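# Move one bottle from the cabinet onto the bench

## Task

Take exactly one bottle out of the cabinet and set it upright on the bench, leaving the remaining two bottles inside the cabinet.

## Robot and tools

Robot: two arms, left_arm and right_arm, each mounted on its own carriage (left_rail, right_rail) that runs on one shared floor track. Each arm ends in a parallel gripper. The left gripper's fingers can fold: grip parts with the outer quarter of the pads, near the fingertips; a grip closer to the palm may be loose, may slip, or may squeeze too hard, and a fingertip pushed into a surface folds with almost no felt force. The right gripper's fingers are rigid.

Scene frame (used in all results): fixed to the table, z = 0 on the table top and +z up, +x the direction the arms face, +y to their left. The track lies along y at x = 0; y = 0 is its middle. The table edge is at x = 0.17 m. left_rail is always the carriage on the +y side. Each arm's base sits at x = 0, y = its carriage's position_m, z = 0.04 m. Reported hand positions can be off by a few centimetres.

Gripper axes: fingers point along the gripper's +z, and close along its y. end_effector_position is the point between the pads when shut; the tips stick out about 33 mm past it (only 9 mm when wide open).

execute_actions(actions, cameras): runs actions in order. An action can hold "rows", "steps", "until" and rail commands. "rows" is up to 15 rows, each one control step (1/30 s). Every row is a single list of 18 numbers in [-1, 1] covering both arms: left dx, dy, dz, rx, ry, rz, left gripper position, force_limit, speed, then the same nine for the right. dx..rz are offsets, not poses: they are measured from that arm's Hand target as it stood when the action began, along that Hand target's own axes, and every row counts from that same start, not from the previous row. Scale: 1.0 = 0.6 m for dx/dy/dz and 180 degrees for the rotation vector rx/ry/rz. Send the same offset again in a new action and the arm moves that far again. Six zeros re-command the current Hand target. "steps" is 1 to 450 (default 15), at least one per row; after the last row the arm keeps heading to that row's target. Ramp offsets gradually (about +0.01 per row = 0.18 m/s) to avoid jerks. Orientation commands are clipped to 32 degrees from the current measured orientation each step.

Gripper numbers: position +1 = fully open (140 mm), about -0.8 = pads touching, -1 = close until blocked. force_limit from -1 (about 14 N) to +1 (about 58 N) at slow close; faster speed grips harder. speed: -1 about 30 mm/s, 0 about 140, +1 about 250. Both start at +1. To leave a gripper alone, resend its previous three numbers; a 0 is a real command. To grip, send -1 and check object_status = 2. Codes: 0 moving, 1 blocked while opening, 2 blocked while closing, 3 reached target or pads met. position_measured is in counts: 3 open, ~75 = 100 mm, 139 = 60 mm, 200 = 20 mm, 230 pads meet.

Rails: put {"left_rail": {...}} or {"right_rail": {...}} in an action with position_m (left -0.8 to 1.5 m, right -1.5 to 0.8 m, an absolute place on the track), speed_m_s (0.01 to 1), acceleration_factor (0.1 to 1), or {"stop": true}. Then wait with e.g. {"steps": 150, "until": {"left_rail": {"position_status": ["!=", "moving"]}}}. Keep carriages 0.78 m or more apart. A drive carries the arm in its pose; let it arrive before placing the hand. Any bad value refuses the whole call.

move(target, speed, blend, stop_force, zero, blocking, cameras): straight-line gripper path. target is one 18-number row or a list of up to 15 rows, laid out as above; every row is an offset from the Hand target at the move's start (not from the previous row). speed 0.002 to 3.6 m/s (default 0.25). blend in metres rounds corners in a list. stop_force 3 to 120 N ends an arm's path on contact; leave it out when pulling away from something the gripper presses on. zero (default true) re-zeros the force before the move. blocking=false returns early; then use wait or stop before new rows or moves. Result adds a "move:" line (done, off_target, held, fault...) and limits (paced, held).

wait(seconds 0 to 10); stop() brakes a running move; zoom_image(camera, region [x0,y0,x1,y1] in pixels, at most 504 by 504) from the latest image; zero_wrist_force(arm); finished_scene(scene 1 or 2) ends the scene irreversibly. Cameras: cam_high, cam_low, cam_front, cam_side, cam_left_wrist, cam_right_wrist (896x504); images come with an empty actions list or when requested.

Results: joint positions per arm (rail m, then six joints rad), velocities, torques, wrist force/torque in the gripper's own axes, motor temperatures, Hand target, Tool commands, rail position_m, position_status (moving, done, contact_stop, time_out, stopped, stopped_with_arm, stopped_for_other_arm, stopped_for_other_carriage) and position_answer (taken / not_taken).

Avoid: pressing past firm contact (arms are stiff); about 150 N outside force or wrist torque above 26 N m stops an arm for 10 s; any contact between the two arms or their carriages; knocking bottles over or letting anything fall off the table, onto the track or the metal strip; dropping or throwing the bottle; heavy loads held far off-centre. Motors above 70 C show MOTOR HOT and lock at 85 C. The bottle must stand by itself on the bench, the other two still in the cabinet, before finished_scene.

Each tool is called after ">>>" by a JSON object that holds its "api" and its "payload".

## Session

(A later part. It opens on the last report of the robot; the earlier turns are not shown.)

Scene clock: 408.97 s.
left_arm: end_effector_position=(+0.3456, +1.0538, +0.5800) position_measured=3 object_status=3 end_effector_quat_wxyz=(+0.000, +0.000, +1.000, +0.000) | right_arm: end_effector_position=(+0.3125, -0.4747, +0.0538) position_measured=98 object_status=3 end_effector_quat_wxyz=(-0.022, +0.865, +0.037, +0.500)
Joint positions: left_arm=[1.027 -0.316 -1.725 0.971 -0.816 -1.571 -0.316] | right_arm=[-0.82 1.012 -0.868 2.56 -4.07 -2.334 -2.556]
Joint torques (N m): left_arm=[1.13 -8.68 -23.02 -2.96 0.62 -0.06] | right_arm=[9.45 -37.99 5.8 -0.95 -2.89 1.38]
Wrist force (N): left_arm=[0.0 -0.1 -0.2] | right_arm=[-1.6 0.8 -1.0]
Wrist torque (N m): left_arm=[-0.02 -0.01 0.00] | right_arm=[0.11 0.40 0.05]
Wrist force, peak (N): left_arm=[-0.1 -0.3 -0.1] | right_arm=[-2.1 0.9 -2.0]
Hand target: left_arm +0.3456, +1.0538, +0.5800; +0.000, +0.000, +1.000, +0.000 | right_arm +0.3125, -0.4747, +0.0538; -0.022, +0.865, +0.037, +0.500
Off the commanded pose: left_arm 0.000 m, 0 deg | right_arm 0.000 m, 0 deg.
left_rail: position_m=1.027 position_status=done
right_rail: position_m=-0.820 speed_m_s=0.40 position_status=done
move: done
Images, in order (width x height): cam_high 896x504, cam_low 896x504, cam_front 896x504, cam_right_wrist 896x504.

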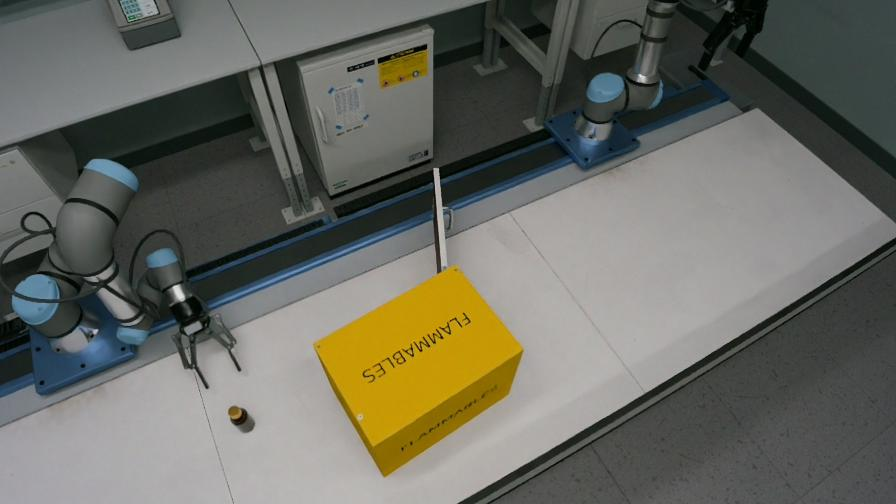

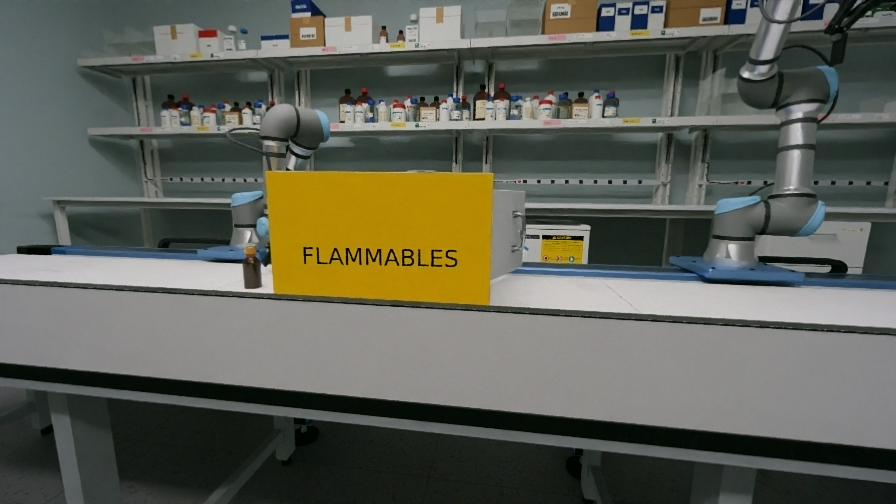

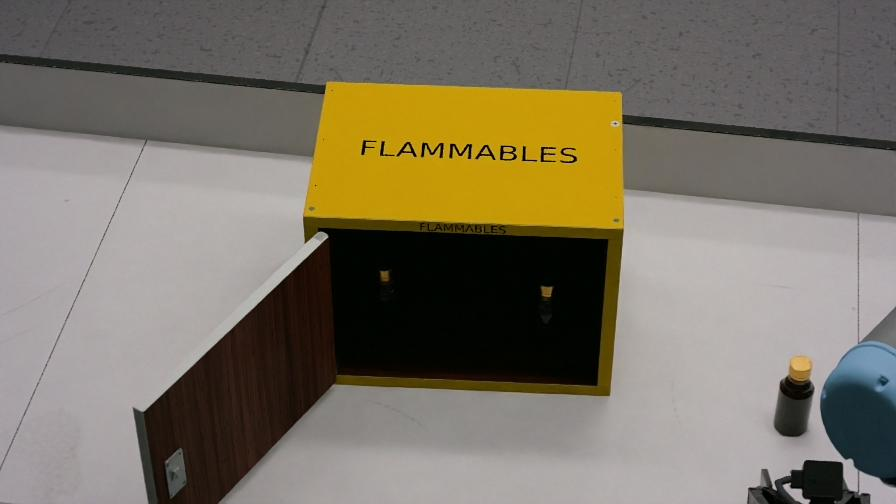

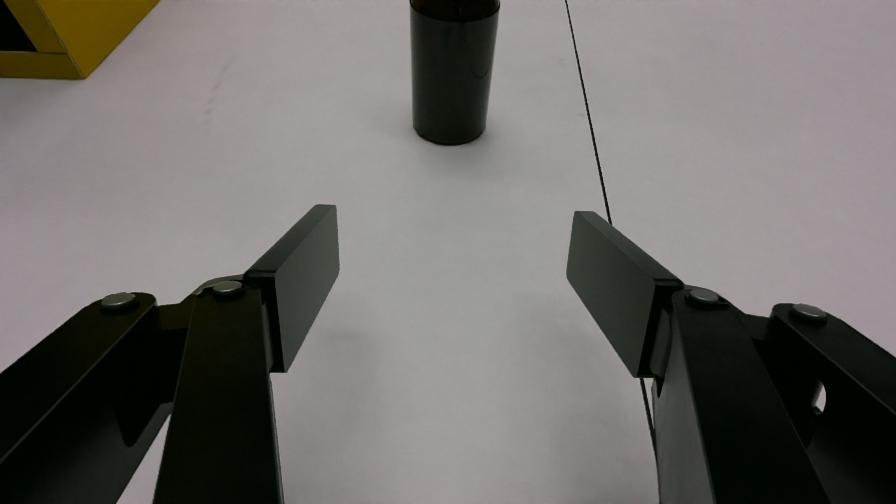

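>>> {"api": "execute_actions", "payload": {"actions": [{"left_rail": {"position_m": 0.5, "speed_m_s": 0.7, "acceleration_factor": 0.6}, "rows": [[0,0,0,0,0,0,-1,-1,0,0,0,0,0,0,0,0.25,-0.1,-1]], "steps": 120, "until": {"left_rail": {"position_status": ["!=", "moving"]}}}]}}

>>> {"api": "move", "payload": {"target": [[0.0887,-0.4113,0.3,0,0,0.6389,-1,-1,0,0,0,0,0,0,0,0.25,-0.1,-1],[0.0887,-0.4113,0.5667,0,0,0.6389,-1,-1,0,0,0,0,0,0,0,0.25,-0.1,-1]], "speed": [0.3,0.15], "blend": [0.02,0], "cameras": ["cam_left_wrist", "cam_front", "cam_high"]}}

Scene clock: 444.00 s.
left_arm: end_effector_position=(+0.3456, +0.5273, +0.5800) position_measured=233 object_status=3 end_effector_quat_wxyz=(+0.000, +0.000, +1.000, +0.000) | right_arm: end_effector_position=(+0.3125, -0.4747, +0.0538) position_measured=98 object_status=3 end_effector_quat_wxyz=(-0.022, +0.865, +0.037, +0.500)
Joint positions: left_arm=[0.5 -0.316 -1.725 0.971 -0.816 -1.571 -0.316] | right_arm=[-0.82 1.012 -0.868 2.56 -4.07 -2.334 -2.555]
Joint torques (N m): left_arm=[0.64 -8.74 -23.47 -3 0.46 0.13] | right_arm=[9.91 -38.02 2.5 -0.9 -2.87 1.5]
Wrist force (N): left_arm=[0.0 -0.1 -0.3] | right_arm=[-1.5 0.7 -0.8]
Wrist torque (N m): left_arm=[-0.02 -0.01 0.00] | right_arm=[0.10 0.36 0.06]
Wrist force, peak (N): left_arm=[-0.1 1.4 -0.1] | right_arm=[-1.8 0.9 -0.9]
Hand target: left_arm +0.3456, +0.5273, +0.5800; +0.000, +0.000, +1.000, +0.000 | right_arm +0.3125, -0.4747, +0.0538; -0.022, +0.865, +0.037, +0.500
Off the commanded pose: left_arm 0.000 m, 0 deg | right_arm 0.000 m, 0 deg.
left_rail: position_m=0.500 speed_m_s=0.70 position_status=done
right_rail: position_m=-0.820 speed_m_s=0.40 position_status=done

Scene clock: 449.03 s.
left_arm: end_effector_position=(+0.2924, +0.2804, +0.2400) position_measured=233 object_status=3 end_effector_quat_wxyz=(+0.000, +0.843, +0.537, +0.000) | right_arm: end_effector_position=(+0.3125, -0.4747, +0.0538) position_measured=98 object_status=3 end_effector_quat_wxyz=(-0.022, +0.865, +0.037, +0.500)
Joint positions: left_arm=[0.5 -1.017 -1.927 2.054 -1.698 -1.571 0.99] | right_arm=[-0.82 1.012 -0.868 2.56 -4.07 -2.334 -2.555]
Joint torques (N m): left_arm=[11.04 -0.31 -13.7 -4.79 1.16 1.61] | right_arm=[10.03 -38.34 -3.89 -0.91 -2.75 1.3]
Wrist force (N): left_arm=[0.2 -0.2 -0.3] | right_arm=[-1.4 0.7 -1.0]
Wrist torque (N m): left_arm=[-0.03 -0.04 -0.09] | right_arm=[0.10 0.36 0.05]
Wrist force, peak (N): left_arm=[0.3 -0.1 1.4] | right_arm=[-1.9 0.6 -0.9]
Hand target: left_arm +0.2924, +0.2805, +0.2400; +0.000, +0.843, +0.537, +0.000 | right_arm +0.3125, -0.4747, +0.0538; -0.022, +0.865, +0.037, +0.500
Off the commanded pose: left_arm 0.000 m, 0 deg | right_arm 0.000 m, 0 deg.
left_rail: position_m=0.500 speed_m_s=0.70 position_status=done
right_rail: position_m=-0.820 speed_m_s=0.40 position_status=done
move: done
Images, in order (width x height): cam_high 896x504, cam_front 896x504, cam_left_wrist 896x504.

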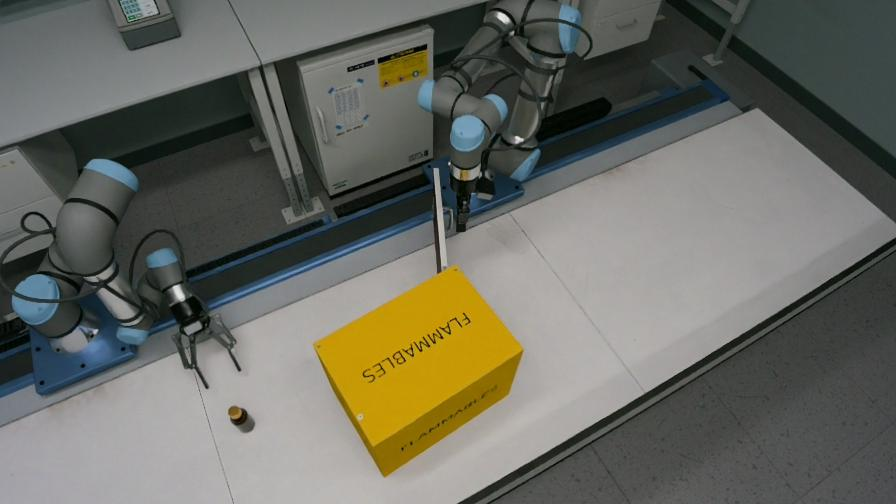

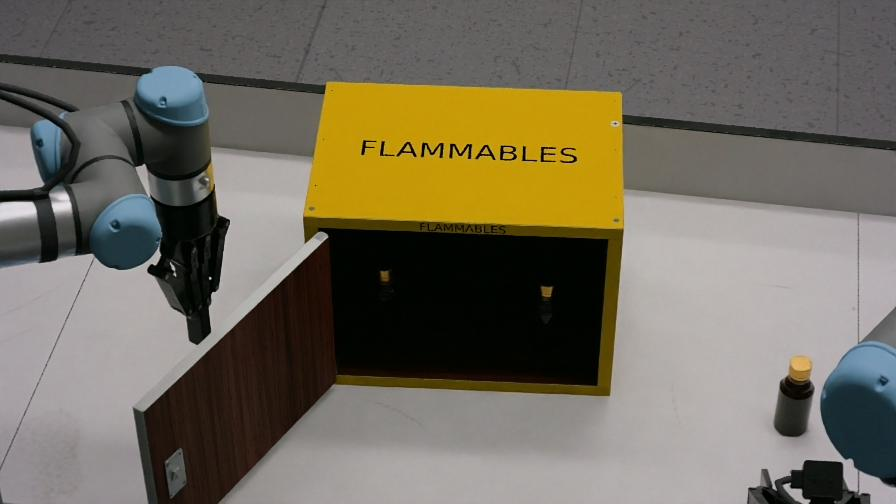

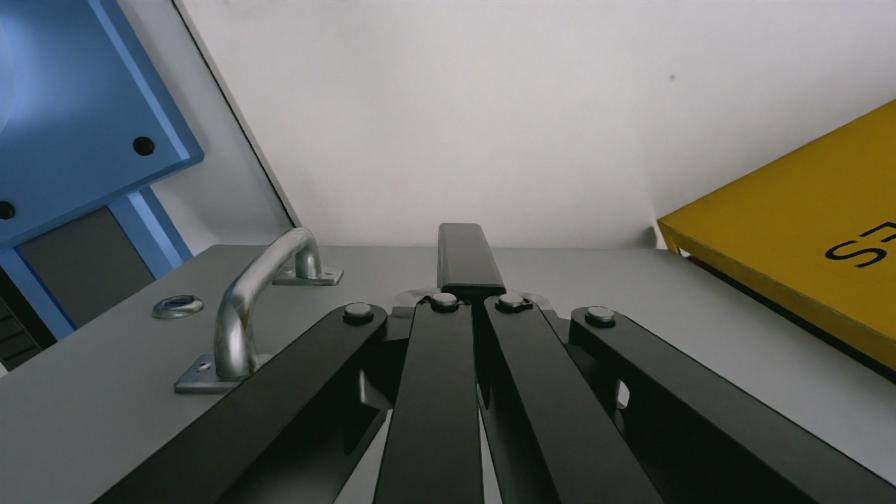

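>>> {"api": "move", "payload": {"target": [[-0.075,0,0,0,0,0,-1,-1,0,0,0,0,0,0,0,0.25,-0.1,-1],[-0.1642,0.0032,0,0,0,-0.0944,-1,-1,0,0,0,0,0,0,0,0.25,-0.1,-1],[-0.239,0.0278,0,0,0,-0.1778,-1,-1,0,0,0,0,0,0,0,0.25,-0.1,-1],[-0.3051,0.0709,0,0,0,-0.2611,-1,-1,0,0,0,0,0,0,0,0.25,-0.1,-1],[-0.3575,0.1297,0,0,0,-0.3444,-1,-1,0,0,0,0,0,0,0,0.25,-0.1,-1],[-0.3932,0.1999,0,0,0,-0.4278,-1,-1,0,0,0,0,0,0,0,0.25,-0.1,-1],[-0.4094,0.2772,0,0,0,-0.5111,-1,-1,0,0,0,0,0,0,0,0.25,-0.1,-1],[-0.4051,0.3557,0,0,0,-0.5944,-1,-1,0,0,0,0,0,0,0,0.25,-0.1,-1],[-0.3909,0.4064,0,0,0,-0.65,-1,-1,0,0,0,0,0,0,0,0.25,-0.1,-1]], "speed": [0.08,0.16,0.16,0.16,0.16,0.16,0.16,0.14,0.1], "blend": [0.015,0.02,0.02,0.02,0.02,0.02,0.02,0.015,0], "stop_force": 30, "cameras": ["cam_left_wrist", "cam_front", "cam_side"]}}

Scene clock: 462.93 s.
left_arm: end_effector_position=(+0.4142, -0.0352, +0.2400) position_measured=233 object_status=3 end_effector_quat_wxyz=(+0.000, -0.017, +1.000, +0.000) | right_arm: end_effector_position=(+0.3125, -0.4747, +0.0538) position_measured=98 object_status=3 end_effector_quat_wxyz=(-0.022, +0.865, +0.037, +0.500)
Joint positions: left_arm=[0.5 -1.11 -1.15 1.251 -1.671 -1.571 -1.145] | right_arm=[-0.82 1.012 -0.868 2.56 -4.07 -2.334 -2.555]
Joint torques (N m): left_arm=[12.84 -32.03 -32.86 -1.48 2.52 -1.49] | right_arm=[9.97 -38.42 -5.52 -0.94 -2.67 1.11]
Wrist force (N): left_arm=[4.0 0.3 -4.2] | right_arm=[-1.5 0.7 -1.0]
Wrist torque (N m): left_arm=[0.03 -0.26 0.14] | right_arm=[0.09 0.38 0.05]
Wrist force, peak (N): left_arm=[7.0 -0.5 -2.3] | right_arm=[-1.6 1.1 -0.9]
Hand target: left_arm +0.4142, -0.0352, +0.2400; +0.000, -0.017, +1.000, +0.000 | right_arm +0.3125, -0.4747, +0.0538; -0.022, +0.865, +0.037, +0.500
Off the commanded pose: left_arm 0.000 m, 0 deg | right_arm 0.000 m, 0 deg.
left_rail: position_m=0.500 speed_m_s=0.70 position_status=done
right_rail: position_m=-0.820 speed_m_s=0.40 position_status=done
move: done
Images, in order (width x height): cam_front 896x504, cam_side 896x504, cam_left_wrist 896x504.

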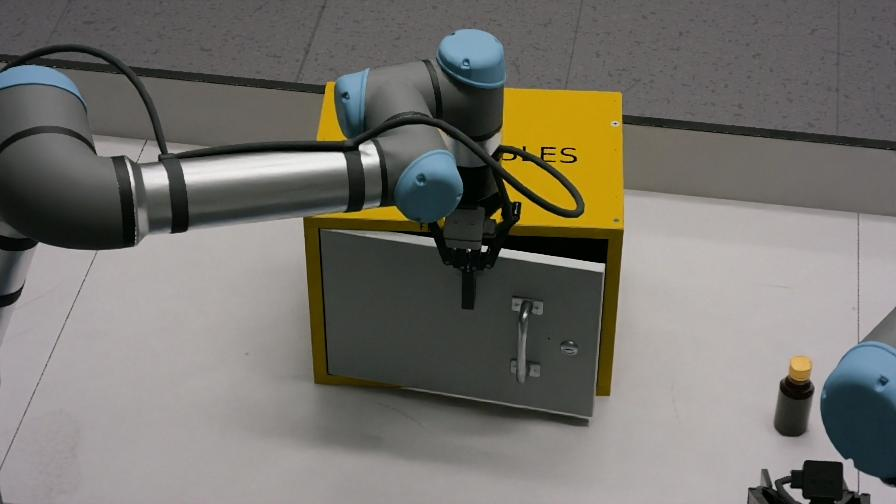

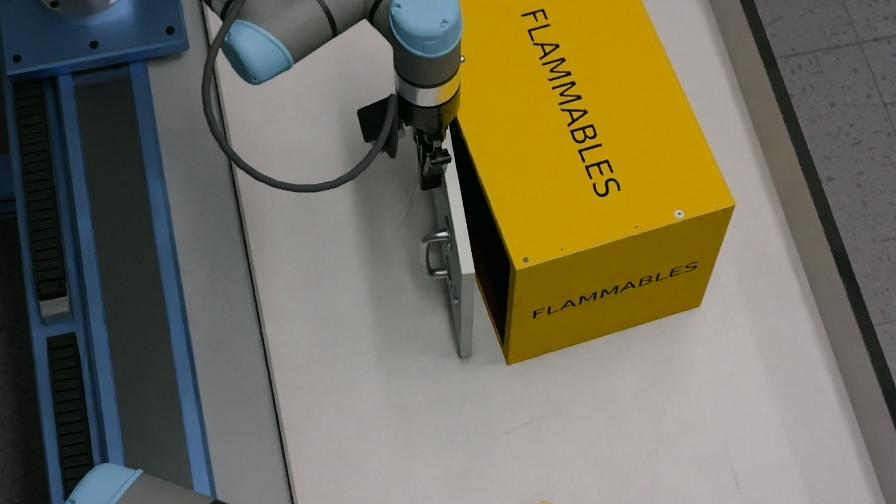

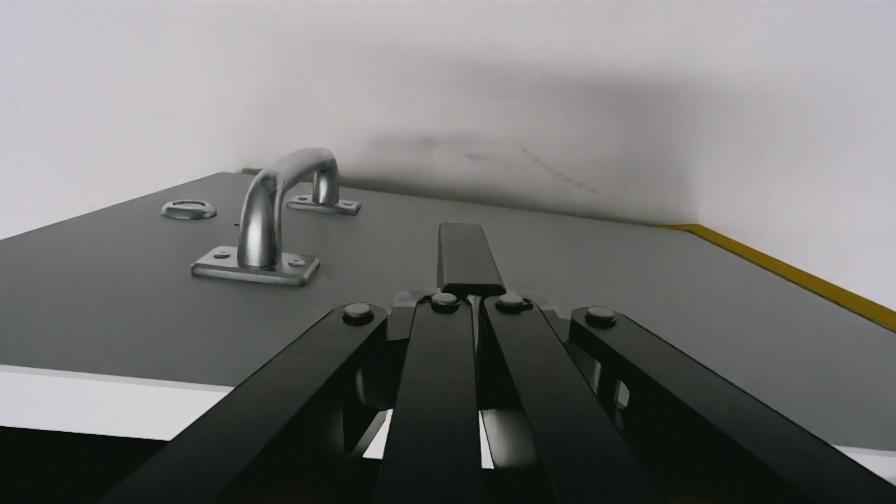

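>>> {"api": "move", "payload": {"target": [-0.1167,0.004,0,0,0,-0.02,-1,-1,0,0,0,0,0,0,0,0.25,-0.1,-1], "speed": 0.03, "stop_force": 12, "cameras": ["cam_left_wrist", "cam_front", "cam_side"]}}

Scene clock: 469.40 s.
left_arm: end_effector_position=(+0.4469, -0.0328, +0.2400) position_measured=233 object_status=3 end_effector_quat_wxyz=(+0.000, -0.032, +0.999, +0.000) | right_arm: end_effector_position=(+0.3125, -0.4747, +0.0538) position_measured=98 object_status=3 end_effector_quat_wxyz=(-0.022, +0.865, +0.037, +0.500)
Joint positions: left_arm=[0.5 -1.066 -1.103 1.181 -1.649 -1.571 -1.13] | right_arm=[-0.82 1.012 -0.868 2.56 -4.07 -2.334 -2.555]
Joint torques (N m): left_arm=[-10.12 -55.04 -15.86 -4.99 -1.17 -1.63] | right_arm=[10.18 -38.2 -6.09 -0.93 -2.75 0.97]
Wrist force (N): left_arm=[0.0 -1.3 0.0] | right_arm=[-1.6 0.7 -0.9]
Wrist torque (N m): left_arm=[-0.27 -0.01 -0.06] | right_arm=[0.10 0.39 0.06]
Wrist force, peak (N): left_arm=[25.8 1.3 -2.1] | right_arm=[-1.7 0.9 -1.1]
Hand target: left_arm +0.4469, -0.0328, +0.2400; +0.000, -0.032, +0.999, +0.000 (not the last commanded pose) | right_arm +0.3125, -0.4747, +0.0538; -0.022, +0.865, +0.037, +0.500
Off the commanded pose: left_arm 0.037 m, 2 deg | right_arm 0.000 m, 0 deg.
left_rail: position_m=0.500 speed_m_s=0.70 position_status=done
right_rail: position_m=-0.820 speed_m_s=0.40 position_status=done
move: contact (left_arm)
Images, in order (width x height): cam_front 896x504, cam_side 896x504, cam_left_wrist 896x504.

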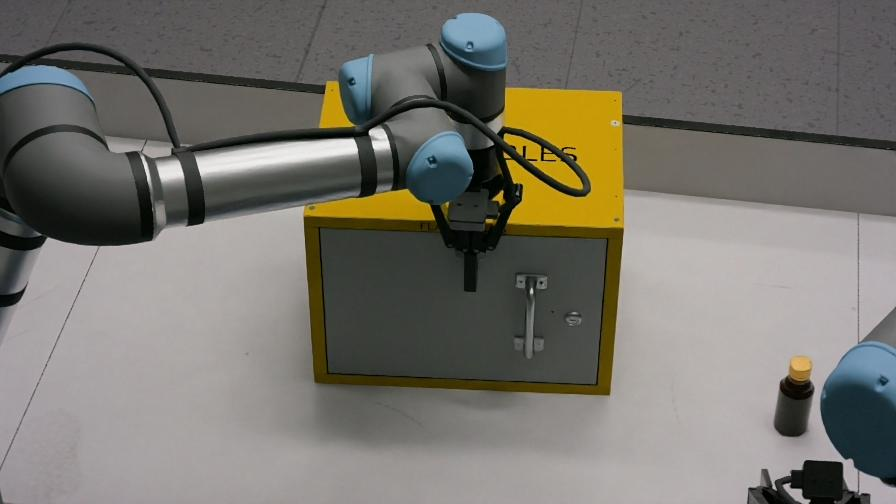

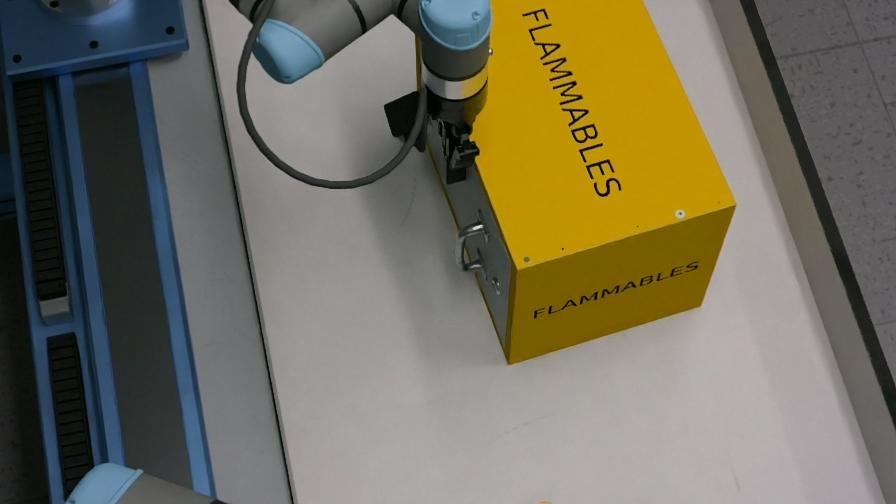

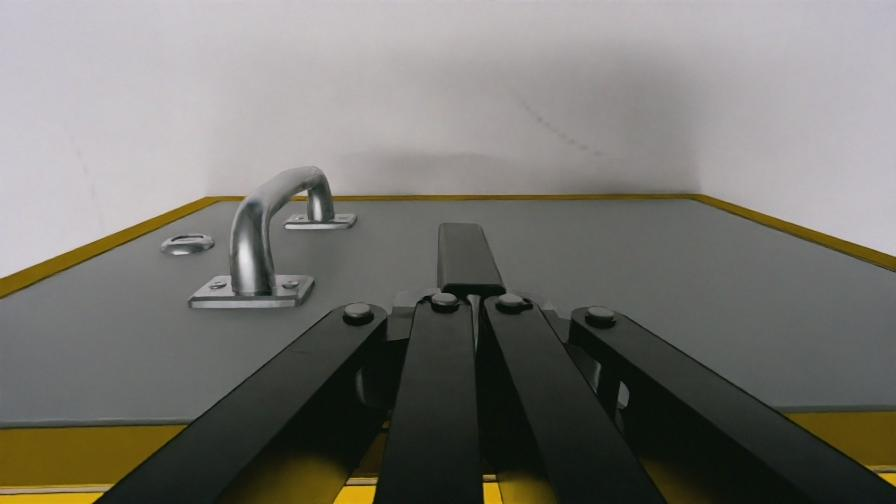

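>>> {"api": "move", "payload": {"target": [[0.1,0,0,0,0,0,-1,-1,0,0,0,0,0,0,0,0.25,-0.1,-1],[0.12,0,-0.2,0,0,0,-1,-1,0,0,0,0,0,0,0,0.25,-0.1,-1]], "speed": 0.15, "blend": [0.02,0], "cameras": ["cam_front", "cam_high", "cam_low"]}}

Scene clock: 473.47 s.
left_arm: end_effector_position=(+0.3750, -0.0375, +0.3599) position_measured=233 object_status=3 end_effector_quat_wxyz=(+0.000, -0.032, +0.999, +0.000) | right_arm: end_effector_position=(+0.3125, -0.4747, +0.0538) position_measured=98 object_status=3 end_effector_quat_wxyz=(-0.022, +0.865, +0.037, +0.500)
Joint positions: left_arm=[0.5 -1.166 -1.193 1.005 -1.382 -1.571 -1.231] | right_arm=[-0.82 1.012 -0.868 2.56 -4.07 -2.334 -2.555]
Joint torques (N m): left_arm=[-10.02 -32.48 -33.26 -1.46 -1.7 -1.52] | right_arm=[9.93 -38.44 -6.02 -0.82 -2.67 0.89]
Wrist force (N): left_arm=[-0.4 -1.3 0.1] | right_arm=[-1.5 0.7 -1.0]
Wrist torque (N m): left_arm=[-0.28 0.08 0.03] | right_arm=[0.10 0.38 0.05]
Wrist force, peak (N): left_arm=[-1.6 -1.4 0.0] | right_arm=[-1.7 0.9 -1.1]
Hand target: left_arm +0.3750, -0.0375, +0.3600; +0.000, -0.032, +0.999, +0.000 | right_arm +0.3125, -0.4747, +0.0538; -0.022, +0.865, +0.037, +0.500
Off the commanded pose: left_arm 0.000 m, 0 deg | right_arm 0.000 m, 0 deg.
left_rail: position_m=0.500 speed_m_s=0.70 position_status=done
right_rail: position_m=-0.820 speed_m_s=0.40 position_status=done
move: done
Images, in order (width x height): cam_high 896x504, cam_low 896x504, cam_front 896x504.

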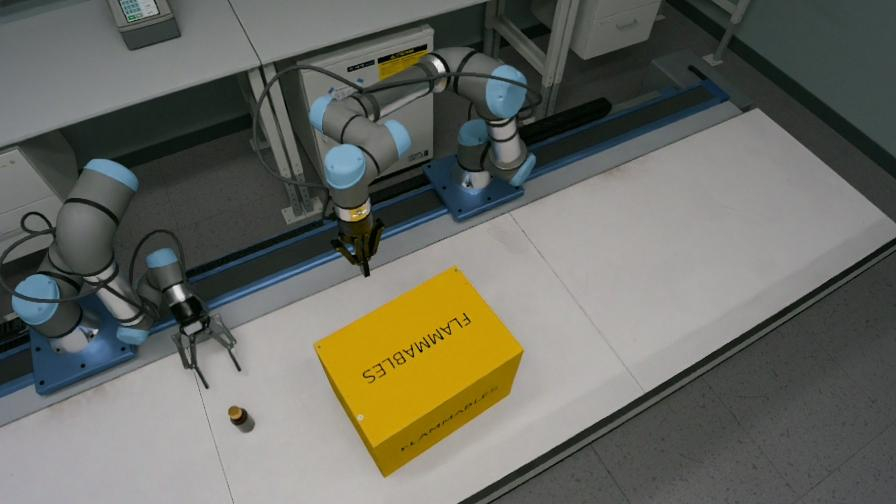

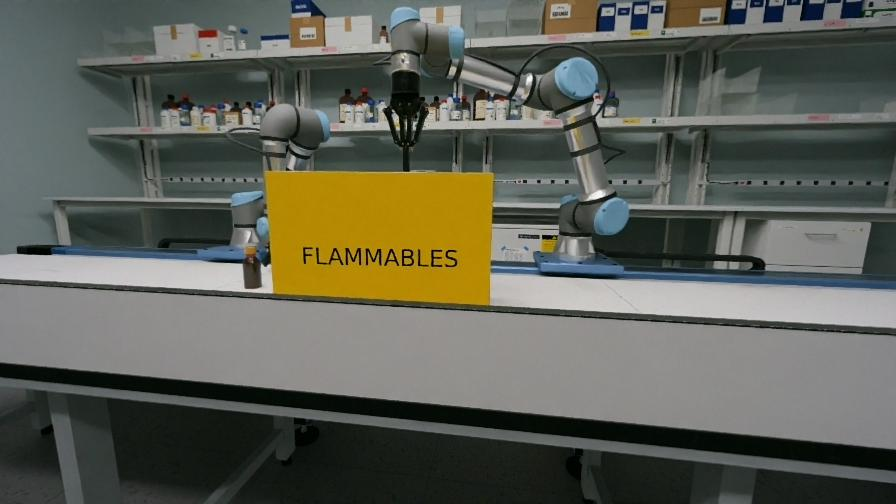

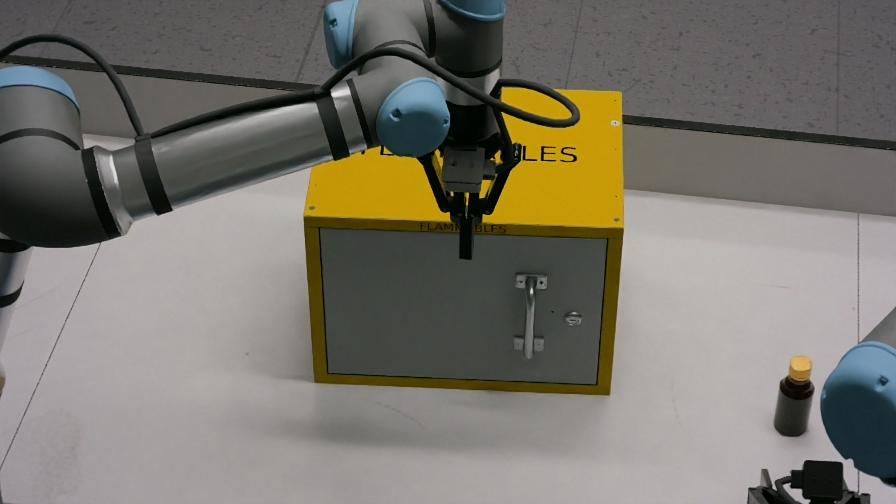

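>>> {"api": "finished_scene", "payload": {"scene": 1}}

The scene is finished: the task was done.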